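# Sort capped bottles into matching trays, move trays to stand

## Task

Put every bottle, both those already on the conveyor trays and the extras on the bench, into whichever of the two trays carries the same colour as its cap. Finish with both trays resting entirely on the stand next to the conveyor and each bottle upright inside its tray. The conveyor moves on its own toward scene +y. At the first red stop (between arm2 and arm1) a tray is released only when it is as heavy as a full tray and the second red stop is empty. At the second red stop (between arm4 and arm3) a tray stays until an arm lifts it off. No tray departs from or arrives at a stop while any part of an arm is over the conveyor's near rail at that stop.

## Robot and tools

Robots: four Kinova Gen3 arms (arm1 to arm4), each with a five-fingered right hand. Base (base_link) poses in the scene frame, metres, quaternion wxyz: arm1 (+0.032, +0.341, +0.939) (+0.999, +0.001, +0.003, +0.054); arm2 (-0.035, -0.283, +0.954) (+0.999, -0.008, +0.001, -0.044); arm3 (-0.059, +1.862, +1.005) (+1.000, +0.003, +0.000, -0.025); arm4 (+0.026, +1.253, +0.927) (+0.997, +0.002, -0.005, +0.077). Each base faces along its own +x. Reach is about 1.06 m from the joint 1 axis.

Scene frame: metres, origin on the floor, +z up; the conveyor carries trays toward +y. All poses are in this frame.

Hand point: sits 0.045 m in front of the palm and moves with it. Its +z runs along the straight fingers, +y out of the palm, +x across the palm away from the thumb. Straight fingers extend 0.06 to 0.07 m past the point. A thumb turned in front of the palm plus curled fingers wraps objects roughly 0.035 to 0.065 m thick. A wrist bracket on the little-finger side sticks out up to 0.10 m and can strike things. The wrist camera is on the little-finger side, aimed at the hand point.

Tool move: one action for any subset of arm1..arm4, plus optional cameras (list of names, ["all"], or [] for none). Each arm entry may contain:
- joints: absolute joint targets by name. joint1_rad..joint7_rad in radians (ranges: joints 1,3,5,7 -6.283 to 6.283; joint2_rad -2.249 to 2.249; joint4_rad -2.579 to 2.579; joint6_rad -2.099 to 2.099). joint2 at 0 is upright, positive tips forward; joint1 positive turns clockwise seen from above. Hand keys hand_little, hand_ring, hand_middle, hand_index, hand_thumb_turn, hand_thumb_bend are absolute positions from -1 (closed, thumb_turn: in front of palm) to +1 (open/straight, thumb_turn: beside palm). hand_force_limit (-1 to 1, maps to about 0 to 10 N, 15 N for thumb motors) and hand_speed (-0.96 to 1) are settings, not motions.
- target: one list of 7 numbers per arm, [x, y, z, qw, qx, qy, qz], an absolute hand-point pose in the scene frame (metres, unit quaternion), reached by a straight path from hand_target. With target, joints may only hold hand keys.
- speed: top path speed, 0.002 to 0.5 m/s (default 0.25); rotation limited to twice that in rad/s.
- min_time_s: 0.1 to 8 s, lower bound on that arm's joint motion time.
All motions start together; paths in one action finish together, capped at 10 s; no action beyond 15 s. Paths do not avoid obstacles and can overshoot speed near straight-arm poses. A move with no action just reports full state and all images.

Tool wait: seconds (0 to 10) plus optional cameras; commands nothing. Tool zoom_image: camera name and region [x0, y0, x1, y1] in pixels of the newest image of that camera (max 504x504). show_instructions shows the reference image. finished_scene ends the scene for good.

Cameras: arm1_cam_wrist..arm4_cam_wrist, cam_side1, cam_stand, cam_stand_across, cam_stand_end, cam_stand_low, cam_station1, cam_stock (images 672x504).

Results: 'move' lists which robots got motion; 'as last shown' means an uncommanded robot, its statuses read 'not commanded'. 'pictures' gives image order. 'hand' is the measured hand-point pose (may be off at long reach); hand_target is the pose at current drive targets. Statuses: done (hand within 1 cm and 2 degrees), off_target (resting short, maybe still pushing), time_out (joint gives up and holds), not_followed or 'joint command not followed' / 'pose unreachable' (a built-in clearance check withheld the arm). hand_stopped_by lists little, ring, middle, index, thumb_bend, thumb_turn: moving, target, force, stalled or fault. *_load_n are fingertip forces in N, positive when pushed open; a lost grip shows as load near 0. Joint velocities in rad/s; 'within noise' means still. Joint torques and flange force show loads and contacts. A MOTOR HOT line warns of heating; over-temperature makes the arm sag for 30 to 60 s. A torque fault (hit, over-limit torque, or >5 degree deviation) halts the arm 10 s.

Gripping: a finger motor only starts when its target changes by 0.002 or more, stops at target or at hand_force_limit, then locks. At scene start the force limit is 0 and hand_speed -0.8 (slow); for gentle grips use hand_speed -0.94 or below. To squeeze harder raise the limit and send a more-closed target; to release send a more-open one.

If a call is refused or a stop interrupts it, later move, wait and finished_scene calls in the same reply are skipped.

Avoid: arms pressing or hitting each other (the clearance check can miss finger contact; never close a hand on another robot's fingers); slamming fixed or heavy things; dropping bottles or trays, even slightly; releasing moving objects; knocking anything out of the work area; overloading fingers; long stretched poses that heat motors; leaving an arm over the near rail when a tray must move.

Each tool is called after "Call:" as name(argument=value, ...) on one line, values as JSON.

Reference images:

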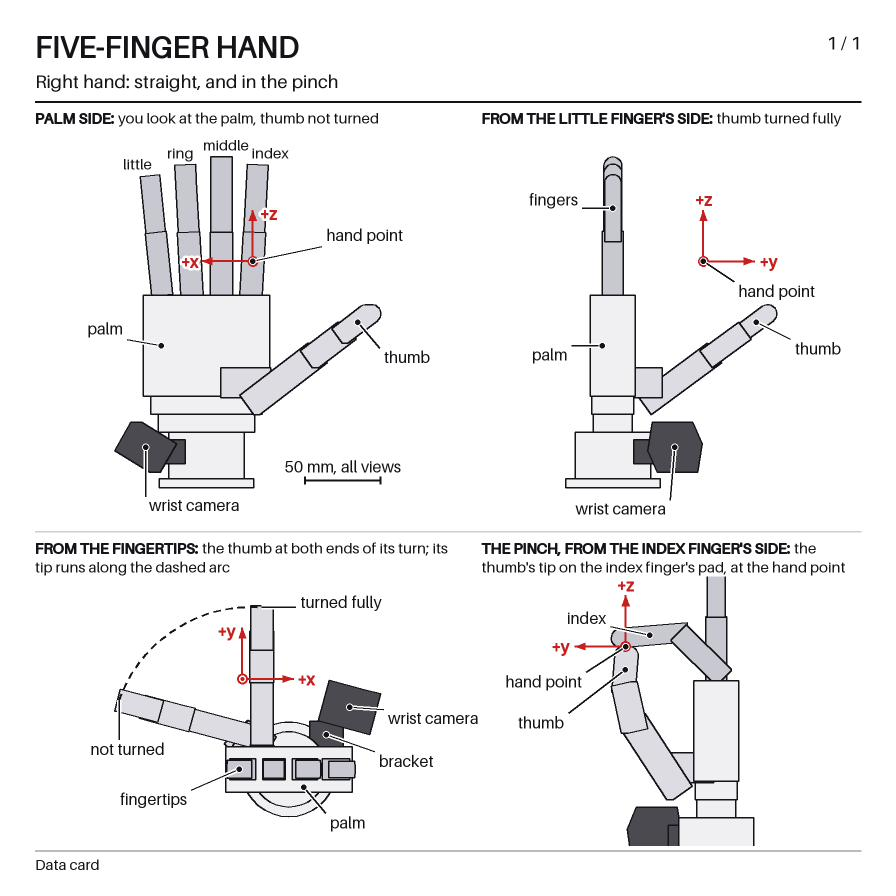

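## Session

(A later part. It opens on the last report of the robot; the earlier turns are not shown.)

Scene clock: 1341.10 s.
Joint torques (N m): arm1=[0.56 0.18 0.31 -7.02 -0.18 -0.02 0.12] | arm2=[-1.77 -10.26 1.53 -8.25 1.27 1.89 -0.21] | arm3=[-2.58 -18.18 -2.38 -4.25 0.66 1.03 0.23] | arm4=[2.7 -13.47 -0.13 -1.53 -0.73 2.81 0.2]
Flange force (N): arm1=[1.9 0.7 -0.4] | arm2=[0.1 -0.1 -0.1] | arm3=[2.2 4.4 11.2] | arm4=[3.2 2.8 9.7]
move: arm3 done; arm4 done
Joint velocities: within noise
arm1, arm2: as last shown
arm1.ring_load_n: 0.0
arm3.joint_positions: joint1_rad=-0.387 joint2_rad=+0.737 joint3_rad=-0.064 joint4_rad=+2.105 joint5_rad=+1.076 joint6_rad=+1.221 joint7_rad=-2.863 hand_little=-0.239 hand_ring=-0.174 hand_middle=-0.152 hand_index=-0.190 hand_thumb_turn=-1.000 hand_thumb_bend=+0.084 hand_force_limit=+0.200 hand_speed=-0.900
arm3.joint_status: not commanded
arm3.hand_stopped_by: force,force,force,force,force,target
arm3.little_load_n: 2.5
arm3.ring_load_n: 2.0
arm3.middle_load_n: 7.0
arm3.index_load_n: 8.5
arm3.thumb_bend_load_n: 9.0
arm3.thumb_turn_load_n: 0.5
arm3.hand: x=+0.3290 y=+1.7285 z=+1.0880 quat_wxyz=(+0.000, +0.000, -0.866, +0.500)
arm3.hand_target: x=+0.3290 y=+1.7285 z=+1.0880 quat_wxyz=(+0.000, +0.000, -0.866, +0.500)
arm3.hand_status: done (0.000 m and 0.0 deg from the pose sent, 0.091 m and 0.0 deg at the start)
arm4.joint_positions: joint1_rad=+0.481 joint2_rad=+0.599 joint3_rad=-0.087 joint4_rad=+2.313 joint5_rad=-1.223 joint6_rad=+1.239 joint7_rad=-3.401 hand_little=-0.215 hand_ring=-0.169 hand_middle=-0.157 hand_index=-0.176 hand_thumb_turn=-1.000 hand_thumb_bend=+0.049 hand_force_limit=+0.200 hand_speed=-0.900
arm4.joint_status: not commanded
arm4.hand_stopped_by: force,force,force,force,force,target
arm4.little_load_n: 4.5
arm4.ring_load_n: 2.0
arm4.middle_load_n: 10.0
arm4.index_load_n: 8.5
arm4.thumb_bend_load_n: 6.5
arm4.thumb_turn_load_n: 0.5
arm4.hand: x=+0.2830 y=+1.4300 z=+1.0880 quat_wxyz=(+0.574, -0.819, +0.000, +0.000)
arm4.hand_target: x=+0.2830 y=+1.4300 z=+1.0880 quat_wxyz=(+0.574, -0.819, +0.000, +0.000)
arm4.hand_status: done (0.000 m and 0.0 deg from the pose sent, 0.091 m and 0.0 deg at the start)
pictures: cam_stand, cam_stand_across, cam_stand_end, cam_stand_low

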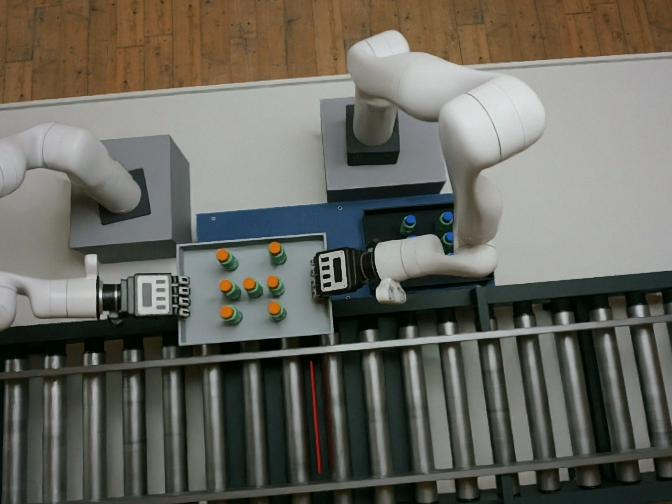

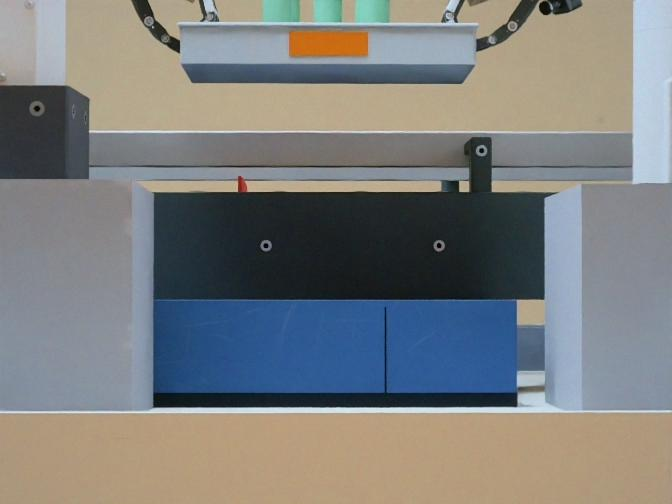

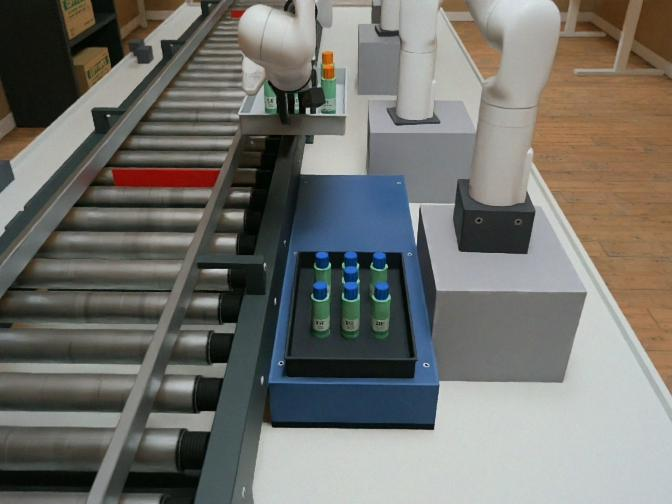

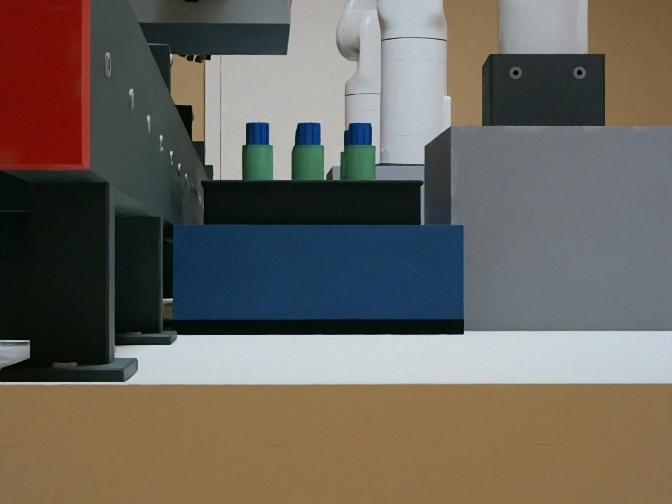

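Call:
move(arm3={"target": [0.317, 1.7285, 1.088, 0, 0, 0.866, -0.5], "speed": 0.03}, arm4={"target": [0.271, 1.430, 1.088, 0.5736, -0.8192, 0, 0], "speed": 0.03})

Call:
move(arm3={"target": [0.317, 1.7285, 0.99, 0, 0, 0.866, -0.5], "speed": 0.04}, arm4={"target": [0.271, 1.430, 0.99, 0.5736, -0.8192, 0, 0], "speed": 0.04}, cameras=["cam_stand_across", "cam_stand", "cam_stand_end", "cam_stand_low"])

Call:
zoom_image(camera="cam_stand_low", region=[100, 60, 400, 260])

Call:
zoom_image(camera="cam_stand_across", region=[120, 60, 520, 260])

Scene clock: 1349.47 s.
Joint torques (N m): arm1=[0.57 0.2 0.36 -7.1 -0.17 -0.02 0.03] | arm2=[-1.72 -10.29 1.48 -8.28 1.28 1.9 -0.26] | arm3=[-2.2 -17.67 -2.14 -3.92 0.64 1.16 0.25] | arm4=[2.5 -12.94 -0.33 -1.25 -0.69 2.94 0.18]
Flange force (N): arm1=[2.0 0.5 0.0] | arm2=[-0.2 -0.3 -0.2] | arm3=[2.5 4.8 10.7] | arm4=[3.0 2.8 9.3]
move: arm3 done; arm4 done
Joint velocities: within noise
arm1, arm2: as last shown
arm3.joint_positions: joint1_rad=-0.395 joint2_rad=+0.729 joint3_rad=-0.069 joint4_rad=+2.142 joint5_rad=+1.075 joint6_rad=+1.212 joint7_rad=-2.893 hand_little=-0.239 hand_ring=-0.174 hand_middle=-0.152 hand_index=-0.190 hand_thumb_turn=-1.000 hand_thumb_bend=+0.084 hand_force_limit=+0.200 hand_speed=-0.900
arm3.joint_status: not commanded
arm3.hand_stopped_by: force,force,force,force,force,target
arm3.little_load_n: 2.0
arm3.ring_load_n: 2.0
arm3.middle_load_n: 7.0
arm3.index_load_n: 8.5
arm3.thumb_bend_load_n: 8.5
arm3.thumb_turn_load_n: 0.0
arm3.hand: x=+0.3170 y=+1.7285 z=+1.0880 quat_wxyz=(+0.000, +0.000, -0.866, +0.500)
arm3.hand_target: x=+0.3170 y=+1.7285 z=+1.0880 quat_wxyz=(+0.000, +0.000, -0.866, +0.500)
arm3.hand_status: done (0.000 m and 0.0 deg from the pose sent, 0.012 m and 0.0 deg at the start)
arm4.joint_positions: joint1_rad=+0.490 joint2_rad=+0.591 joint3_rad=-0.085 joint4_rad=+2.349 joint5_rad=-1.222 joint6_rad=+1.233 joint7_rad=-3.373 hand_little=-0.215 hand_ring=-0.169 hand_middle=-0.157 hand_index=-0.176 hand_thumb_turn=-1.000 hand_thumb_bend=+0.049 hand_force_limit=+0.200 hand_speed=-0.900
arm4.joint_status: not commanded
arm4.hand_stopped_by: force,force,force,force,force,target
arm4.little_load_n: 4.5
arm4.ring_load_n: 2.0
arm4.middle_load_n: 10.0
arm4.index_load_n: 8.0
arm4.thumb_bend_load_n: 6.5
arm4.thumb_turn_load_n: 1.0
arm4.hand: x=+0.2710 y=+1.4300 z=+1.0880 quat_wxyz=(+0.574, -0.819, +0.000, +0.000)
arm4.hand_target: x=+0.2710 y=+1.4300 z=+1.0880 quat_wxyz=(+0.574, -0.819, +0.000, +0.000)
arm4.hand_status: done (0.000 m and 0.0 deg from the pose sent, 0.012 m and 0.0 deg at the start)
pictures: none

Scene clock: 1352.40 s.
Joint torques (N m): arm1=[0.52 0.17 0.34 -7.05 -0.17 -0.01 0.08] | arm2=[-1.76 -10.35 1.48 -8.3 1.26 1.88 -0.28] | arm3=[-3.04 -19.66 -2.71 -2.09 0.33 0.75 0.26] | arm4=[2.94 -15.39 -0.31 1.96 0.18 2.61 0.21]
Flange force (N): arm1=[1.9 0.6 -0.2] | arm2=[-0.1 -0.1 -0.1] | arm3=[3.4 2.8 13.0] | arm4=[3.9 3.7 11.1]
move: arm3 done; arm4 done
Joint velocities: within noise
arm1, arm2: as last shown
arm2.thumb_turn_load_n: -0.5
arm3.joint_positions: joint1_rad=-0.407 joint2_rad=+1.000 joint3_rad=-0.050 joint4_rad=+2.110 joint5_rad=+1.181 joint6_rad=+1.104 joint7_rad=-3.126 hand_little=-0.239 hand_ring=-0.174 hand_middle=-0.152 hand_index=-0.190 hand_thumb_turn=-1.000 hand_thumb_bend=+0.084 hand_force_limit=+0.200 hand_speed=-0.900
arm3.joint_status: not commanded
arm3.hand_stopped_by: force,force,force,force,force,target
arm3.little_load_n: 2.0
arm3.ring_load_n: 2.0
arm3.middle_load_n: 7.0
arm3.index_load_n: 9.0
arm3.thumb_bend_load_n: 8.0
arm3.thumb_turn_load_n: 0.5
arm3.hand: x=+0.3170 y=+1.7285 z=+0.9900 quat_wxyz=(+0.000, +0.000, -0.866, +0.500)
arm3.hand_target: x=+0.3170 y=+1.7285 z=+0.9900 quat_wxyz=(+0.000, +0.000, -0.866, +0.500)
arm3.hand_status: done (0.000 m and 0.0 deg from the pose sent, 0.098 m and 0.0 deg at the start)
arm4.joint_positions: joint1_rad=+0.501 joint2_rad=+0.919 joint3_rad=-0.095 joint4_rad=+2.343 joint5_rad=-1.323 joint6_rad=+1.112 joint7_rad=-3.051 hand_little=-0.215 hand_ring=-0.169 hand_middle=-0.157 hand_index=-0.176 hand_thumb_turn=-1.000 hand_thumb_bend=+0.049 hand_force_limit=+0.200 hand_speed=-0.900
arm4.joint_status: not commanded
arm4.hand_stopped_by: force,force,force,force,force,target
arm4.little_load_n: 5.0
arm4.ring_load_n: 2.5
arm4.middle_load_n: 10.5
arm4.index_load_n: 9.0
arm4.thumb_bend_load_n: 5.5
arm4.thumb_turn_load_n: 1.0
arm4.hand: x=+0.2710 y=+1.4300 z=+0.9900 quat_wxyz=(+0.574, -0.819, +0.000, +0.000)
arm4.hand_target: x=+0.2710 y=+1.4300 z=+0.9900 quat_wxyz=(+0.574, -0.819, +0.000, +0.000)
arm4.hand_status: done (0.000 m and 0.0 deg from the pose sent, 0.098 m and 0.0 deg at the start)
pictures: cam_stand, cam_stand_across, cam_stand_end, cam_stand_low

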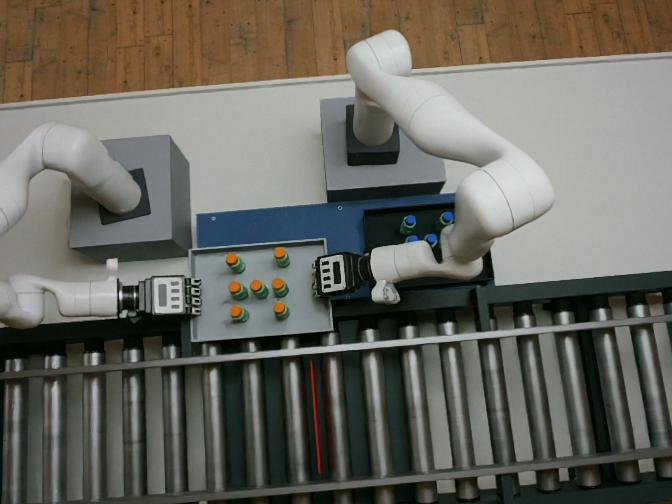

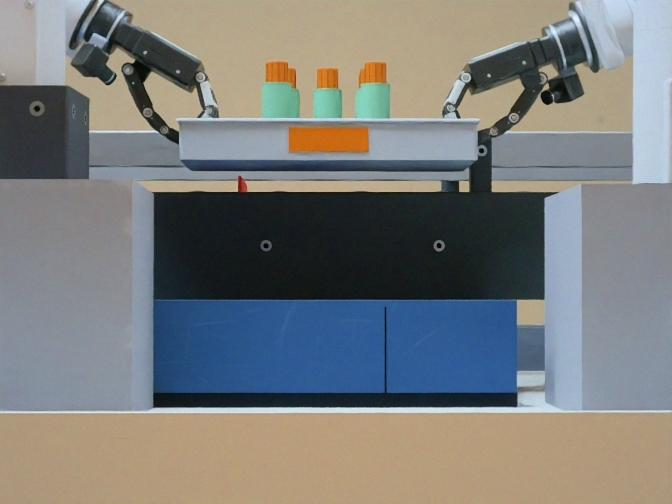

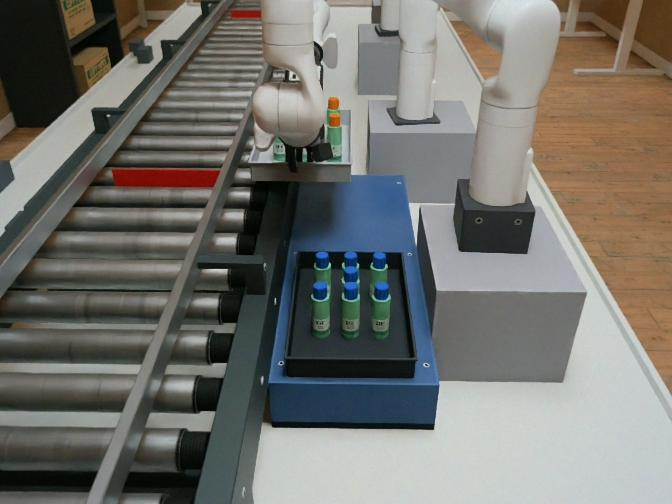

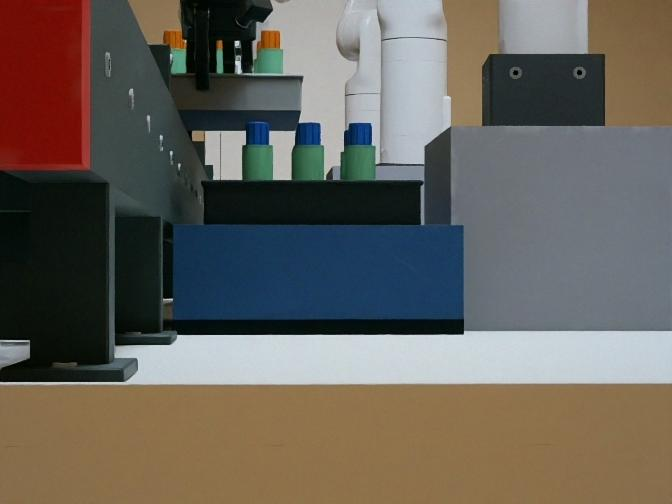

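Scaled by 1.680 from the camera's image (finer frame: 960x720).

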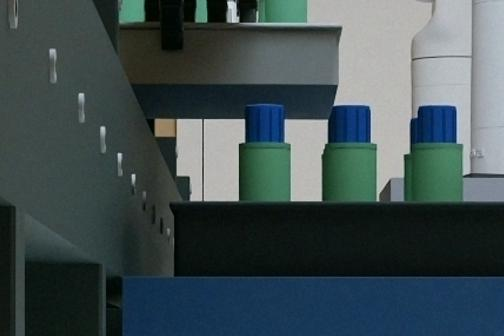

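Scaled by 1.260 from the camera's image (finer frame: 960x720).

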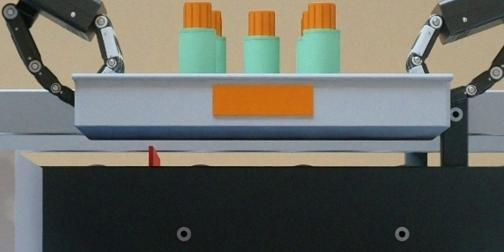

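Call:
move(arm3={"target": [0.280, 1.7285, 0.980, 0, 0, 0.866, -0.5], "speed": 0.03}, arm4={"target": [0.234, 1.430, 0.980, 0.5736, -0.8192, 0, 0], "speed": 0.03})

Call:
move(arm3={"target": [0.258, 1.7285, 0.980, 0, 0, 0.866, -0.5], "speed": 0.03}, arm4={"target": [0.212, 1.430, 0.980, 0.5736, -0.8192, 0, 0], "speed": 0.03}, cameras=["cam_stand_across", "cam_stand"])

Scene clock: 1363.63 s.
Joint torques (N m): arm1=[0.59 0.16 0.23 -6.98 -0.19 -0.06 0.04] | arm2=[-1.77 -10.26 1.51 -8.24 1.24 1.85 -0.23] | arm3=[-2.98 -18.88 -3.13 -1.04 0.22 0.47 0.24] | arm4=[2.93 -14.76 -0.06 3.23 0.37 2.3 0.28]
Flange force (N): arm1=[1.8 0.1 -0.7] | arm2=[0.1 0.0 -0.1] | arm3=[3.4 2.2 14.4] | arm4=[3.8 3.5 11.8]
move: arm3 done; arm4 done
Joint velocities: within noise
arm1, arm2: as last shown
arm1.index_load_n: 0.5
arm2.thumb_bend_load_n: 0.5
arm2.thumb_turn_load_n: 0.0
arm3.joint_positions: joint1_rad=-0.441 joint2_rad=+1.032 joint3_rad=-0.060 joint4_rad=+2.212 joint5_rad=+1.212 joint6_rad=+1.062 joint7_rad=-3.272 hand_little=-0.239 hand_ring=-0.174 hand_middle=-0.152 hand_index=-0.190 hand_thumb_turn=-1.000 hand_thumb_bend=+0.084 hand_force_limit=+0.200 hand_speed=-0.900
arm3.joint_status: not commanded
arm3.hand_stopped_by: force,force,force,force,force,target
arm3.little_load_n: 2.5
arm3.ring_load_n: 2.0
arm3.middle_load_n: 7.5
arm3.index_load_n: 9.0
arm3.thumb_bend_load_n: 8.0
arm3.thumb_turn_load_n: 0.5
arm3.hand: x=+0.2800 y=+1.7285 z=+0.9800 quat_wxyz=(+0.000, +0.000, -0.866, +0.500)
arm3.hand_target: x=+0.2800 y=+1.7285 z=+0.9800 quat_wxyz=(+0.000, +0.000, -0.866, +0.500)
arm3.hand_status: done (0.000 m and 0.0 deg from the pose sent, 0.038 m and 0.0 deg at the start)
arm4.joint_positions: joint1_rad=+0.537 joint2_rad=+0.975 joint3_rad=-0.090 joint4_rad=+2.444 joint5_rad=-1.358 joint6_rad=+1.069 joint7_rad=-2.883 hand_little=-0.215 hand_ring=-0.169 hand_middle=-0.157 hand_index=-0.176 hand_thumb_turn=-1.000 hand_thumb_bend=+0.049 hand_force_limit=+0.200 hand_speed=-0.900
arm4.joint_status: not commanded
arm4.hand_stopped_by: force,force,force,force,force,target
arm4.little_load_n: 5.5
arm4.ring_load_n: 2.5
arm4.middle_load_n: 11.0
arm4.index_load_n: 9.5
arm4.thumb_bend_load_n: 5.0
arm4.thumb_turn_load_n: 0.5
arm4.hand: x=+0.2340 y=+1.4300 z=+0.9800 quat_wxyz=(+0.574, -0.819, +0.000, +0.000)
arm4.hand_target: x=+0.2340 y=+1.4300 z=+0.9800 quat_wxyz=(+0.574, -0.819, +0.000, +0.000)
arm4.hand_status: done (0.000 m and 0.0 deg from the pose sent, 0.038 m and 0.0 deg at the start)
pictures: none

Scene clock: 1364.87 s.
Joint torques (N m): arm1=[0.57 0.23 0.34 -7 -0.19 -0.09 0.06] | arm2=[-1.7 -10.27 1.48 -8.28 1.29 1.92 -0.2] | arm3=[-2.93 -18.37 -3.34 -0.66 0.17 0.3 0.31] | arm4=[2.73 -14.13 0.05 4.04 0.41 2.1 0.25]
Flange force (N): arm1=[2.1 0.5 -0.6] | arm2=[0.0 -0.1 -0.2] | arm3=[4.2 1.8 15.6] | arm4=[4.0 3.2 11.4]
move: arm3 done; arm4 done
Joint velocities: within noise
arm1, arm2: as last shown
arm1.index_load_n: 0.0
arm2.little_load_n: -0.5
arm2.middle_load_n: -0.5
arm2.thumb_bend_load_n: 0.0
arm3.joint_positions: joint1_rad=-0.462 joint2_rad=+1.040 joint3_rad=-0.070 joint4_rad=+2.275 joint5_rad=+1.224 joint6_rad=+1.042 joint7_rad=-3.352 hand_little=-0.239 hand_ring=-0.174 hand_middle=-0.152 hand_index=-0.190 hand_thumb_turn=-1.000 hand_thumb_bend=+0.084 hand_force_limit=+0.200 hand_speed=-0.900
arm3.joint_status: not commanded
arm3.hand_stopped_by: force,force,force,force,force,target
arm3.little_load_n: 2.5
arm3.ring_load_n: 2.0
arm3.middle_load_n: 7.5
arm3.index_load_n: 9.5
arm3.thumb_bend_load_n: 8.0
arm3.thumb_turn_load_n: 0.5
arm3.hand: x=+0.2580 y=+1.7285 z=+0.9800 quat_wxyz=(+0.000, +0.000, -0.866, +0.500)
arm3.hand_target: x=+0.2580 y=+1.7285 z=+0.9800 quat_wxyz=(+0.000, +0.000, -0.866, +0.500)
arm3.hand_status: done (0.000 m and 0.0 deg from the pose sent, 0.022 m and 0.0 deg at the start)
arm4.joint_positions: joint1_rad=+0.560 joint2_rad=+0.999 joint3_rad=-0.084 joint4_rad=+2.506 joint5_rad=-1.375 joint6_rad=+1.047 joint7_rad=-2.790 hand_little=-0.215 hand_ring=-0.169 hand_middle=-0.157 hand_index=-0.176 hand_thumb_turn=-1.000 hand_thumb_bend=+0.049 hand_force_limit=+0.200 hand_speed=-0.900
arm4.joint_status: not commanded
arm4.hand_stopped_by: force,force,force,force,force,target
arm4.little_load_n: 5.0
arm4.ring_load_n: 3.0
arm4.middle_load_n: 11.0
arm4.index_load_n: 10.0
arm4.thumb_bend_load_n: 5.0
arm4.thumb_turn_load_n: 1.0
arm4.hand: x=+0.2120 y=+1.4300 z=+0.9800 quat_wxyz=(+0.574, -0.819, +0.000, +0.000)
arm4.hand_target: x=+0.2120 y=+1.4300 z=+0.9800 quat_wxyz=(+0.574, -0.819, +0.000, +0.000)
arm4.hand_status: done (0.000 m and 0.0 deg from the pose sent, 0.022 m and 0.0 deg at the start)
pictures: cam_stand, cam_stand_across

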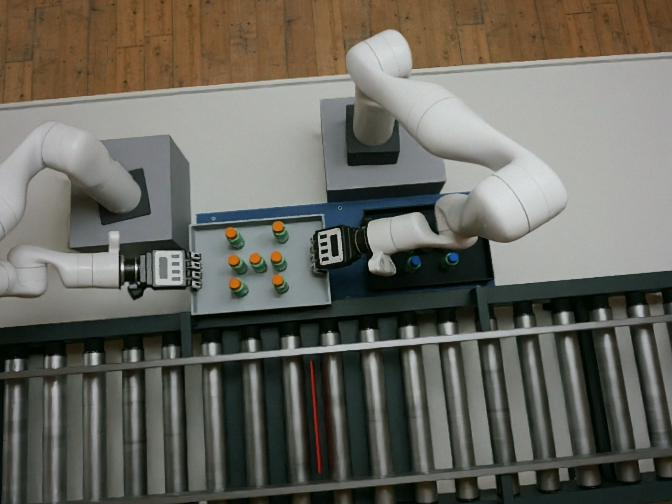

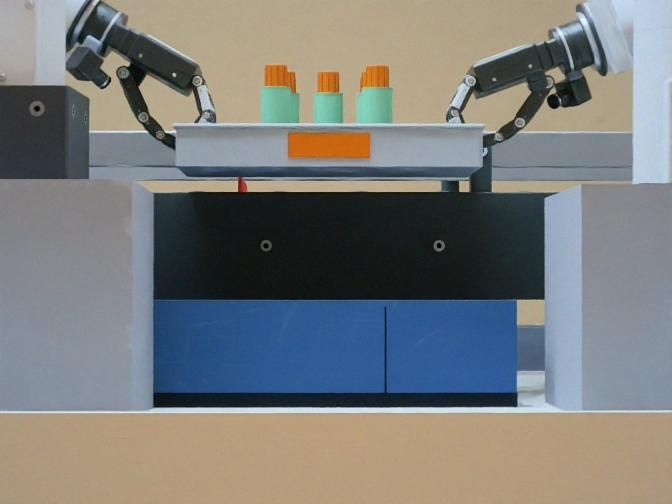

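Call:
zoom_image(camera="cam_stand", region=[170, 190, 370, 340])

Scaled by 2.520 from the camera's image (finer frame: 960x720).

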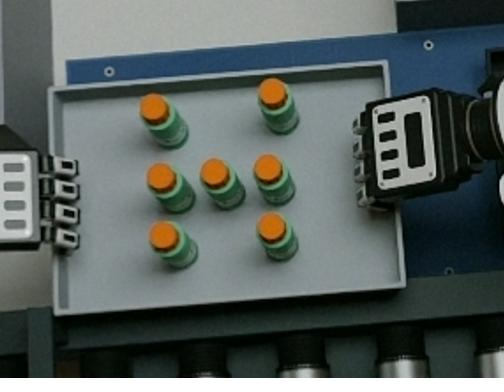

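Call:
move(arm3={"target": [0.246, 1.7285, 0.980, 0, 0, 0.866, -0.5], "speed": 0.03}, arm4={"target": [0.200, 1.430, 0.980, 0.5736, -0.8192, 0, 0], "speed": 0.03})

Call:
move(arm3={"target": [0.2445, 1.7285, 0.958, 0, 0, 0.866, -0.5], "speed": 0.03}, arm4={"target": [0.1985, 1.430, 0.958, 0.5736, -0.8192, 0, 0], "speed": 0.03}, cameras=["cam_stand_across", "cam_stand", "cam_stand_low", "cam_stand_end"])

Call:
zoom_image(camera="cam_stand", region=[170, 190, 370, 340])

Call:
zoom_image(camera="cam_stand_low", region=[130, 60, 460, 240])

Scene clock: 1374.80 s.
Joint torques (N m): arm1=[0.61 0.19 0.26 -7.06 -0.17 0 0.08] | arm2=[-1.75 -10.25 1.45 -8.26 1.28 1.88 -0.24] | arm3=[-2.88 -18.12 -3.38 -0.43 0.22 0.19 0.26] | arm4=[2.58 -13.92 0.24 4.51 0.53 1.9 0.1]
Flange force (N): arm1=[1.9 0.4 -0.2] | arm2=[0.0 -0.3 -0.2] | arm3=[4.2 1.6 15.7] | arm4=[3.4 3.6 12.4]
move: arm3 done; arm4 done
Joint velocities: within noise
arm1, arm2: as last shown
arm1.index_load_n: 0.5
arm2.little_load_n: 0.0
arm2.ring_load_n: 0.5
arm2.middle_load_n: 0.0
arm3.joint_positions: joint1_rad=-0.475 joint2_rad=+1.047 joint3_rad=-0.076 joint4_rad=+2.309 joint5_rad=+1.231 joint6_rad=+1.030 joint7_rad=-3.399 hand_little=-0.239 hand_ring=-0.174 hand_middle=-0.152 hand_index=-0.190 hand_thumb_turn=-1.000 hand_thumb_bend=+0.084 hand_force_limit=+0.200 hand_speed=-0.900
arm3.joint_status: not commanded
arm3.hand_stopped_by: force,force,force,force,force,target
arm3.little_load_n: 2.5
arm3.ring_load_n: 2.0
arm3.middle_load_n: 7.5
arm3.index_load_n: 9.5
arm3.thumb_bend_load_n: 8.0
arm3.thumb_turn_load_n: 0.5
arm3.hand: x=+0.2460 y=+1.7285 z=+0.9800 quat_wxyz=(+0.000, +0.000, -0.866, +0.500)
arm3.hand_target: x=+0.2460 y=+1.7285 z=+0.9800 quat_wxyz=(+0.000, +0.000, -0.866, +0.500)
arm3.hand_status: done (0.000 m and 0.0 deg from the pose sent, 0.012 m and 0.0 deg at the start)
arm4.joint_positions: joint1_rad=+0.574 joint2_rad=+1.015 joint3_rad=-0.080 joint4_rad=+2.540 joint5_rad=-1.386 joint6_rad=+1.034 joint7_rad=-2.735 hand_little=-0.215 hand_ring=-0.169 hand_middle=-0.157 hand_index=-0.176 hand_thumb_turn=-1.000 hand_thumb_bend=+0.049 hand_force_limit=+0.200 hand_speed=-0.900
arm4.joint_status: not commanded
arm4.hand_stopped_by: force,force,force,force,force,target
arm4.little_load_n: 5.5
arm4.ring_load_n: 3.0
arm4.middle_load_n: 11.0
arm4.index_load_n: 10.0
arm4.thumb_bend_load_n: 5.0
arm4.thumb_turn_load_n: 0.5
arm4.hand: x=+0.2000 y=+1.4300 z=+0.9800 quat_wxyz=(+0.574, -0.819, +0.000, +0.000)
arm4.hand_target: x=+0.2000 y=+1.4300 z=+0.9800 quat_wxyz=(+0.574, -0.819, +0.000, +0.000)
arm4.hand_status: done (0.000 m and 0.0 deg from the pose sent, 0.012 m and 0.0 deg at the start)
pictures: none

Scene clock: 1376.03 s.
Joint torques (N m): arm1=[0.52 0.18 0.24 -6.93 -0.15 -0.01 0.09] | arm2=[-1.74 -10.35 1.53 -8.23 1.24 1.88 -0.28] | arm3=[-2.78 -18.1 -3.52 -0.27 0.46 -0.12 0.33] | arm4=[2.56 -14.01 0.17 5.04 0.37 1.83 0.05]
Flange force (N): arm1=[1.8 0.4 -0.7] | arm2=[-0.2 -0.2 0.0] | arm3=[4.7 0.0 14.1] | arm4=[3.6 3.1 10.7]
move: arm3 done; arm4 done
Joint velocities: within noise
arm1.joint_positions: joint1_rad=-0.523 joint2_rad=-0.354 joint3_rad=-0.093 joint4_rad=+1.537 joint5_rad=+6.233 joint6_rad=+2.060 joint7_rad=+4.421 hand_little=+0.200 hand_ring=+0.200 hand_middle=+0.250 hand_index=+0.250 hand_thumb_turn=-1.000 hand_thumb_bend=+0.450 hand_force_limit=-0.600 hand_speed=-0.600
arm1.joint_status: not commanded
arm1.hand_stopped_by: target,target,target,target,target,target
arm1.little_load_n: 0.0
arm1.ring_load_n: 0.0
arm1.middle_load_n: 0.0
arm1.index_load_n: 0.0
arm1.thumb_bend_load_n: 0.0
arm1.thumb_turn_load_n: 0.0
arm1.hand: x=+0.1234 y=+0.4784 z=+1.4122 quat_wxyz=(+0.051, +0.221, -0.974, +0.018)
arm1.hand_target: x=+0.1234 y=+0.4784 z=+1.4122 quat_wxyz=(+0.051, +0.221, -0.974, +0.018)
arm1.hand_status: not commanded
arm2.joint_positions: joint1_rad=+0.400 joint2_rad=+0.100 joint3_rad=-0.037 joint4_rad=+2.238 joint5_rad=-4.039 joint6_rad=+0.666 joint7_rad=+3.599 hand_little=+0.200 hand_ring=+0.200 hand_middle=+0.250 hand_index=+0.250 hand_thumb_turn=-1.000 hand_thumb_bend=+0.450 hand_force_limit=-0.600 hand_speed=-0.600
arm2.joint_status: not commanded
arm2.hand_stopped_by: target,target,target,target,target,target
arm2.little_load_n: 0.0
arm2.ring_load_n: 0.0
arm2.middle_load_n: 0.0
arm2.index_load_n: 0.0
arm2.thumb_bend_load_n: 0.5
arm2.thumb_turn_load_n: 0.0
arm2.hand: x=+0.3964 y=-0.6386 z=+1.3049 quat_wxyz=(-0.223, +0.171, -0.775, +0.566)
arm2.hand_target: x=+0.3964 y=-0.6386 z=+1.3049 quat_wxyz=(-0.223, +0.171, -0.775, +0.566)
arm2.hand_status: not commanded
arm3.joint_positions: joint1_rad=-0.479 joint2_rad=+1.116 joint3_rad=-0.072 joint4_rad=+2.289 joint5_rad=+1.263 joint6_rad=+1.014 joint7_rad=-3.453 hand_little=-0.239 hand_ring=-0.174 hand_middle=-0.152 hand_index=-0.190 hand_thumb_turn=-1.000 hand_thumb_bend=+0.084 hand_force_limit=+0.200 hand_speed=-0.900
arm3.joint_status: not commanded
arm3.hand_stopped_by: force,force,force,force,force,target
arm3.little_load_n: 2.5
arm3.ring_load_n: 2.0
arm3.middle_load_n: 7.5
arm3.index_load_n: 9.0
arm3.thumb_bend_load_n: 8.0
arm3.thumb_turn_load_n: 0.0
arm3.hand: x=+0.2445 y=+1.7285 z=+0.9580 quat_wxyz=(+0.000, +0.000, -0.866, +0.500)
arm3.hand_target: x=+0.2445 y=+1.7285 z=+0.9580 quat_wxyz=(+0.000, +0.000, -0.866, +0.500)
arm3.hand_status: done (0.000 m and 0.0 deg from the pose sent, 0.022 m and 0.0 deg at the start)
arm4.joint_positions: joint1_rad=+0.580 joint2_rad=+1.100 joint3_rad=-0.080 joint4_rad=+2.522 joint5_rad=-1.416 joint6_rad=+1.015 joint7_rad=-2.660 hand_little=-0.215 hand_ring=-0.169 hand_middle=-0.157 hand_index=-0.176 hand_thumb_turn=-1.000 hand_thumb_bend=+0.049 hand_force_limit=+0.200 hand_speed=-0.900
arm4.joint_status: not commanded
arm4.hand_stopped_by: force,force,force,force,force,target
arm4.little_load_n: 5.0
arm4.ring_load_n: 2.5
arm4.middle_load_n: 11.0
arm4.index_load_n: 10.0
arm4.thumb_bend_load_n: 5.0
arm4.thumb_turn_load_n: 1.0
arm4.hand: x=+0.1985 y=+1.4300 z=+0.9580 quat_wxyz=(+0.574, -0.819, +0.000, +0.000)
arm4.hand_target: x=+0.1985 y=+1.4300 z=+0.9580 quat_wxyz=(+0.574, -0.819, +0.000, +0.000)
arm4.hand_status: done (0.000 m and 0.0 deg from the pose sent, 0.022 m and 0.0 deg at the start)
pictures: cam_stand, cam_stand_across, cam_stand_end, cam_stand_low

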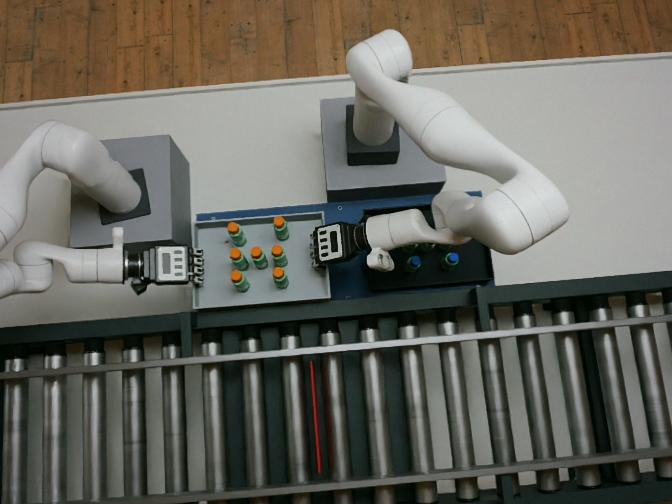

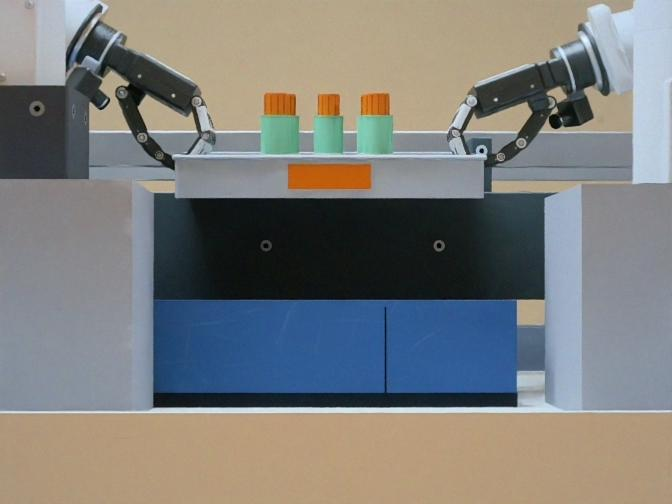

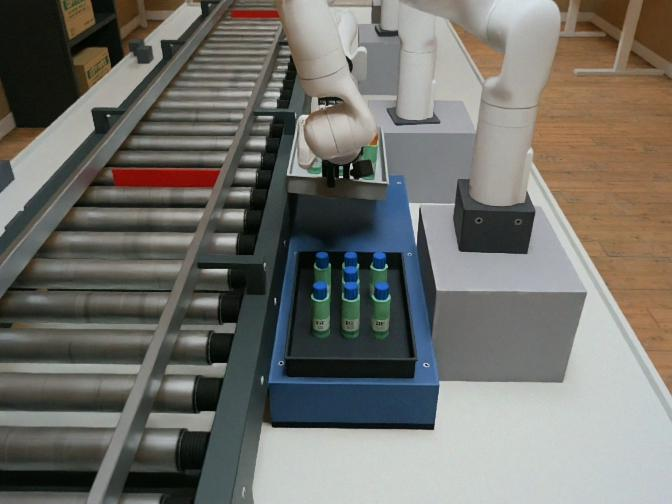

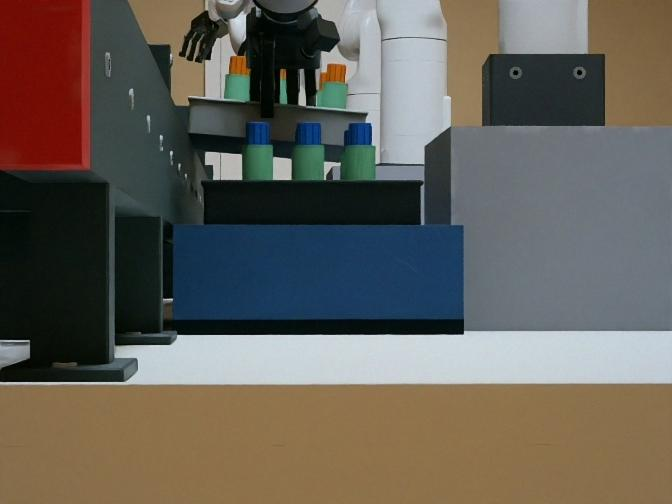

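Scaled by 2.520 from the camera's image (finer frame: 960x720).

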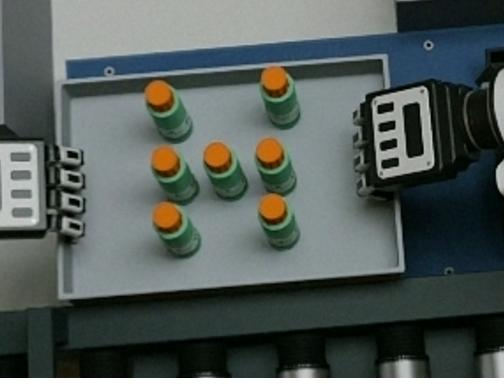

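Scaled by 1.527 from the camera's image (finer frame: 960x720).

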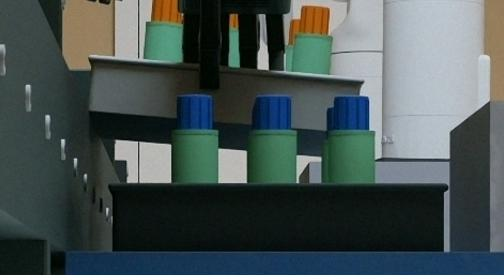

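Call:
move(arm3={"target": [0.2445, 1.7285, 0.984, 0, 0, 0.866, -0.5], "speed": 0.03}, arm4={"target": [0.1985, 1.430, 0.984, 0.5736, -0.8192, 0, 0], "speed": 0.03}, cameras=["cam_stand_across", "cam_stand", "cam_stand_low", "cam_stand_end"])

Call:
zoom_image(camera="cam_stand_low", region=[130, 0, 460, 240])

Call:
zoom_image(camera="cam_stand_across", region=[150, 60, 550, 260])

Scene clock: 1381.90 s.
Joint torques (N m): arm1=[0.57 0.22 0.3 -6.91 -0.2 0 0.08] | arm2=[-1.73 -10.32 1.46 -8.23 1.3 1.89 -0.28] | arm3=[-2.77 -17.95 -3.31 -0.36 0.14 0.19 0.24] | arm4=[2.67 -13.83 0.14 4.26 0.38 2.02 0.19]
Flange force (N): arm1=[1.9 0.4 -0.7] | arm2=[-0.4 -0.5 -0.2] | arm3=[3.9 1.8 15.6] | arm4=[3.3 3.3 11.7]
move: arm3 done; arm4 done
Joint velocities: within noise
arm1, arm2: as last shown
arm1.index_load_n: 0.5
arm2.thumb_bend_load_n: 0.0
arm3.joint_positions: joint1_rad=-0.476 joint2_rad=+1.035 joint3_rad=-0.078 joint4_rad=+2.317 joint5_rad=+1.227 joint6_rad=+1.032 joint7_rad=-3.395 hand_little=-0.239 hand_ring=-0.174 hand_middle=-0.152 hand_index=-0.190 hand_thumb_turn=-1.000 hand_thumb_bend=+0.084 hand_force_limit=+0.200 hand_speed=-0.900
arm3.joint_status: not commanded
arm3.hand_stopped_by: force,force,force,force,force,target
arm3.little_load_n: 3.0
arm3.ring_load_n: 2.5
arm3.middle_load_n: 8.0
arm3.index_load_n: 10.0
arm3.thumb_bend_load_n: 7.5
arm3.thumb_turn_load_n: 0.0
arm3.hand: x=+0.2445 y=+1.7285 z=+0.9840 quat_wxyz=(+0.000, +0.000, -0.866, +0.500)
arm3.hand_target: x=+0.2445 y=+1.7285 z=+0.9840 quat_wxyz=(+0.000, +0.000, -0.866, +0.500)
arm3.hand_status: done (0.000 m and 0.0 deg from the pose sent, 0.026 m and 0.0 deg at the start)
arm4.joint_positions: joint1_rad=+0.576 joint2_rad=+1.002 joint3_rad=-0.079 joint4_rad=+2.547 joint5_rad=-1.381 joint6_rad=+1.036 joint7_rad=-2.741 hand_little=-0.215 hand_ring=-0.169 hand_middle=-0.157 hand_index=-0.176 hand_thumb_turn=-1.000 hand_thumb_bend=+0.049 hand_force_limit=+0.200 hand_speed=-0.900
arm4.joint_status: not commanded
arm4.hand_stopped_by: force,force,force,force,force,target
arm4.little_load_n: 6.0
arm4.ring_load_n: 3.0
arm4.middle_load_n: 11.5
arm4.index_load_n: 10.0
arm4.thumb_bend_load_n: 4.0
arm4.thumb_turn_load_n: 0.5
arm4.hand: x=+0.1985 y=+1.4300 z=+0.9840 quat_wxyz=(+0.574, -0.819, +0.000, +0.000)
arm4.hand_target: x=+0.1985 y=+1.4300 z=+0.9840 quat_wxyz=(+0.574, -0.819, +0.000, +0.000)
arm4.hand_status: done (0.000 m and 0.0 deg from the pose sent, 0.026 m and 0.0 deg at the start)
pictures: cam_stand, cam_stand_across, cam_stand_end, cam_stand_low

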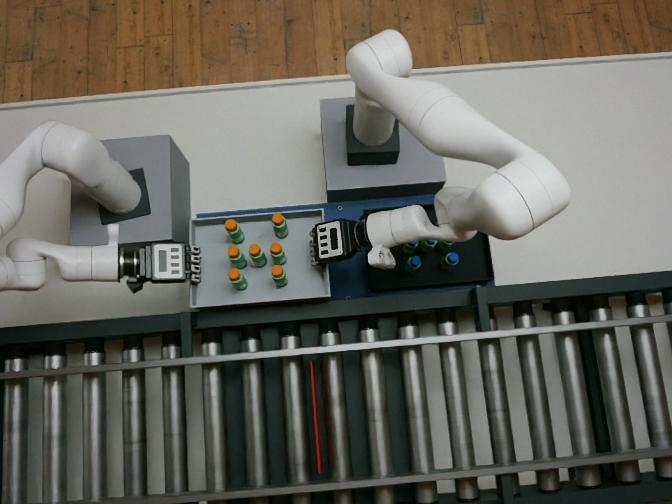

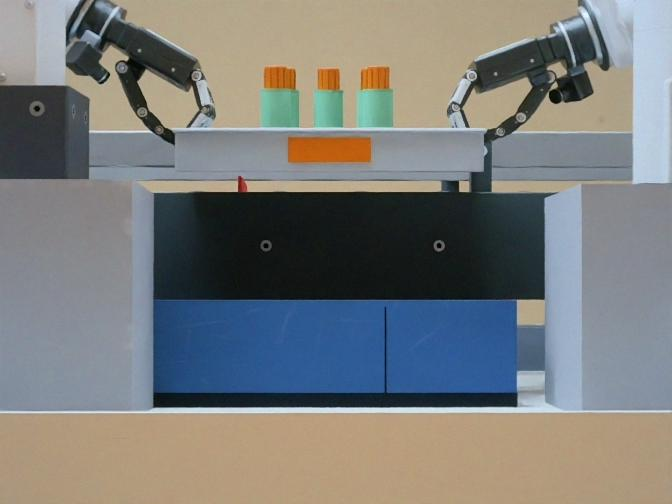

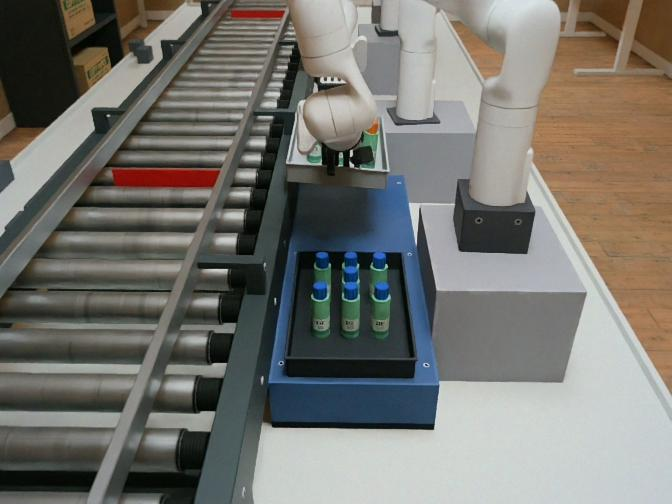

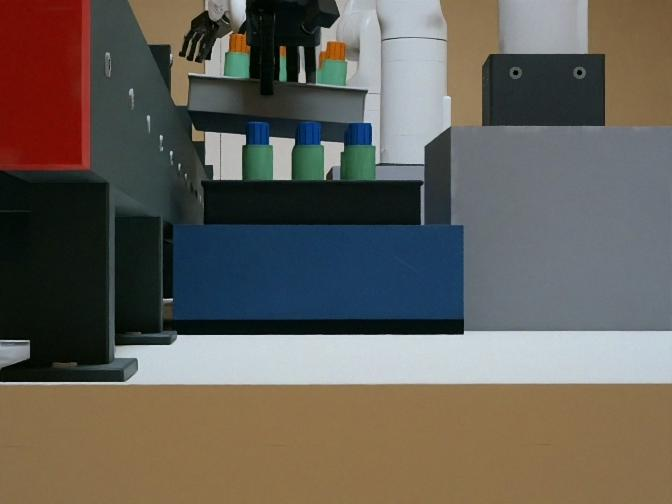

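Scaled by 1.527 from the camera's image (finer frame: 960x720).

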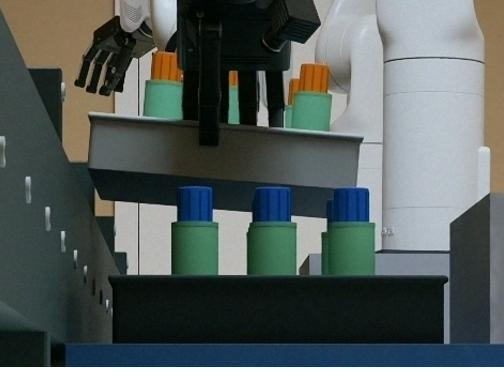

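Scaled by 1.260 from the camera's image (finer frame: 960x720).

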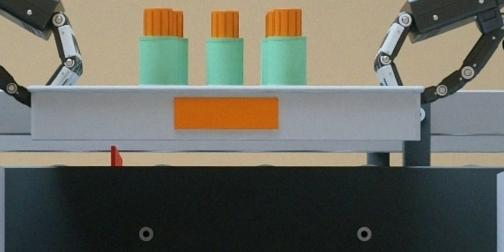

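Call:
wait(seconds=0.2, cameras=["cam_stand", "cam_stand_low", "cam_stand_across", "cam_stand_end"])

Scene clock: 1405.87 s.
Joint torques (N m): arm1=[0.51 0.19 0.28 -6.97 -0.17 -0.04 0.11] | arm2=[-1.73 -10.28 1.47 -8.2 1.27 1.9 -0.27] | arm3=[-2.85 -17.9 -3.33 -0.37 0.13 0.18 0.24] | arm4=[2.65 -13.91 0.12 4.36 0.45 1.96 0.2]
Flange force (N): arm1=[1.9 0.6 -0.6] | arm2=[-0.2 -0.5 -0.1] | arm3=[3.8 1.5 15.7] | arm4=[3.5 3.7 12.0]
Joint velocities: within noise
arm1.joint_positions: joint1_rad=-0.523 joint2_rad=-0.354 joint3_rad=-0.093 joint4_rad=+1.537 joint5_rad=+6.233 joint6_rad=+2.060 joint7_rad=+4.421 hand_little=+0.200 hand_ring=+0.200 hand_middle=+0.250 hand_index=+0.250 hand_thumb_turn=-1.000 hand_thumb_bend=+0.450 hand_force_limit=-0.600 hand_speed=-0.600
arm1.joint_status: not commanded
arm1.hand_stopped_by: target,target,target,target,target,target
arm1.little_load_n: 0.0
arm1.ring_load_n: 0.0
arm1.middle_load_n: 0.0
arm1.index_load_n: 0.0
arm1.thumb_bend_load_n: 0.0
arm1.thumb_turn_load_n: 0.0
arm1.hand: x=+0.1234 y=+0.4784 z=+1.4122 quat_wxyz=(+0.051, +0.221, -0.974, +0.018)
arm1.hand_target: x=+0.1234 y=+0.4784 z=+1.4122 quat_wxyz=(+0.051, +0.221, -0.974, +0.018)
arm1.hand_status: not commanded
arm2.joint_positions: joint1_rad=+0.400 joint2_rad=+0.100 joint3_rad=-0.037 joint4_rad=+2.238 joint5_rad=-4.039 joint6_rad=+0.666 joint7_rad=+3.599 hand_little=+0.200 hand_ring=+0.200 hand_middle=+0.250 hand_index=+0.250 hand_thumb_turn=-1.000 hand_thumb_bend=+0.450 hand_force_limit=-0.600 hand_speed=-0.600
arm2.joint_status: not commanded
arm2.hand_stopped_by: target,target,target,target,target,target
arm2.little_load_n: 0.0
arm2.ring_load_n: 0.0
arm2.middle_load_n: 0.0
arm2.index_load_n: 0.0
arm2.thumb_bend_load_n: 0.0
arm2.thumb_turn_load_n: 0.0
arm2.hand: x=+0.3964 y=-0.6386 z=+1.3049 quat_wxyz=(-0.223, +0.171, -0.775, +0.566)
arm2.hand_target: x=+0.3964 y=-0.6386 z=+1.3049 quat_wxyz=(-0.223, +0.171, -0.775, +0.566)
arm2.hand_status: not commanded
arm3.joint_positions: joint1_rad=-0.476 joint2_rad=+1.035 joint3_rad=-0.078 joint4_rad=+2.317 joint5_rad=+1.227 joint6_rad=+1.032 joint7_rad=-3.395 hand_little=-0.239 hand_ring=-0.174 hand_middle=-0.152 hand_index=-0.190 hand_thumb_turn=-1.000 hand_thumb_bend=+0.084 hand_force_limit=+0.200 hand_speed=-0.900
arm3.joint_status: not commanded
arm3.hand_stopped_by: force,force,force,force,force,target
arm3.little_load_n: 3.0
arm3.ring_load_n: 2.5
arm3.middle_load_n: 8.5
arm3.index_load_n: 9.5
arm3.thumb_bend_load_n: 7.0
arm3.thumb_turn_load_n: 0.0
arm3.hand: x=+0.2445 y=+1.7285 z=+0.9840 quat_wxyz=(+0.000, +0.000, -0.866, +0.500)
arm3.hand_target: x=+0.2445 y=+1.7285 z=+0.9840 quat_wxyz=(+0.000, +0.000, -0.866, +0.500)
arm3.hand_status: done (0.000 m and 0.0 deg from the pose sent, 0.026 m and 0.0 deg at the start)
arm4.joint_positions: joint1_rad=+0.576 joint2_rad=+1.002 joint3_rad=-0.079 joint4_rad=+2.547 joint5_rad=-1.381 joint6_rad=+1.036 joint7_rad=-2.741 hand_little=-0.215 hand_ring=-0.169 hand_middle=-0.157 hand_index=-0.176 hand_thumb_turn=-1.000 hand_thumb_bend=+0.049 hand_force_limit=+0.200 hand_speed=-0.900
arm4.joint_status: not commanded
arm4.hand_stopped_by: force,force,force,force,force,target
arm4.little_load_n: 6.0
arm4.ring_load_n: 3.5
arm4.middle_load_n: 11.5
arm4.index_load_n: 10.5
arm4.thumb_bend_load_n: 4.0
arm4.thumb_turn_load_n: 0.5
arm4.hand: x=+0.1985 y=+1.4300 z=+0.9840 quat_wxyz=(+0.574, -0.819, +0.000, +0.000)
arm4.hand_target: x=+0.1985 y=+1.4300 z=+0.9840 quat_wxyz=(+0.574, -0.819, +0.000, +0.000)
arm4.hand_status: done (0.000 m and 0.0 deg from the pose sent, 0.026 m and 0.0 deg at the start)
wait: 0.20 s; at rest from the start
pictures: cam_stand, cam_stand_across, cam_stand_end, cam_stand_low

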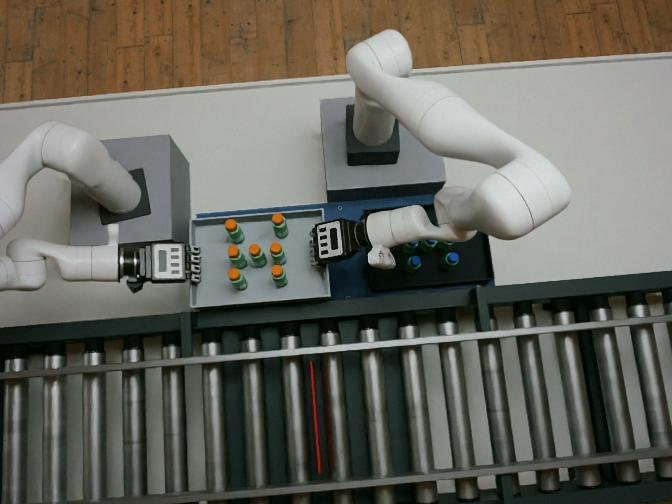

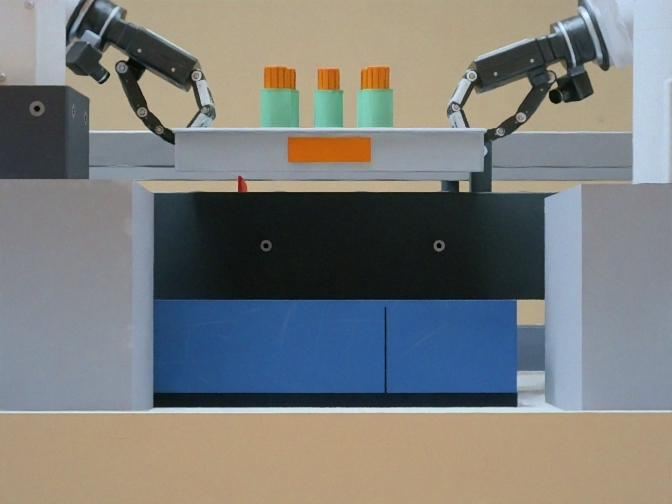

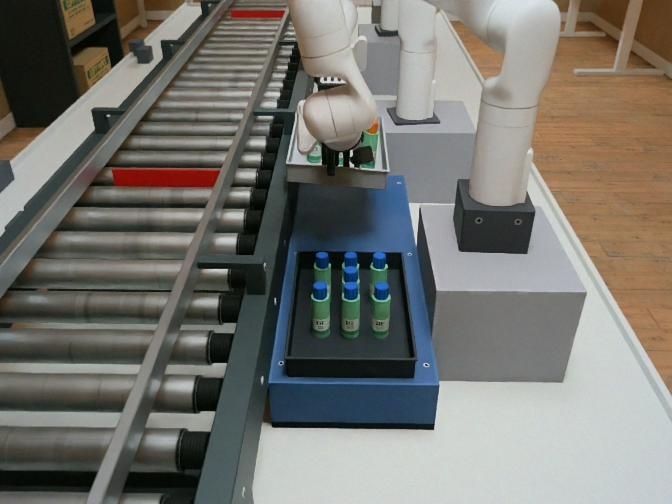

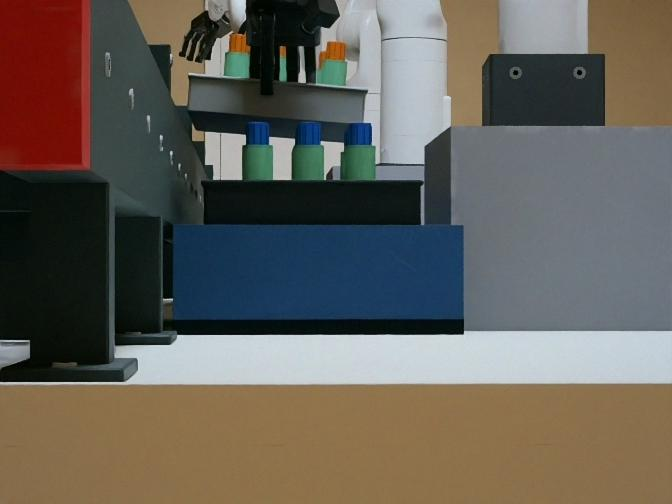

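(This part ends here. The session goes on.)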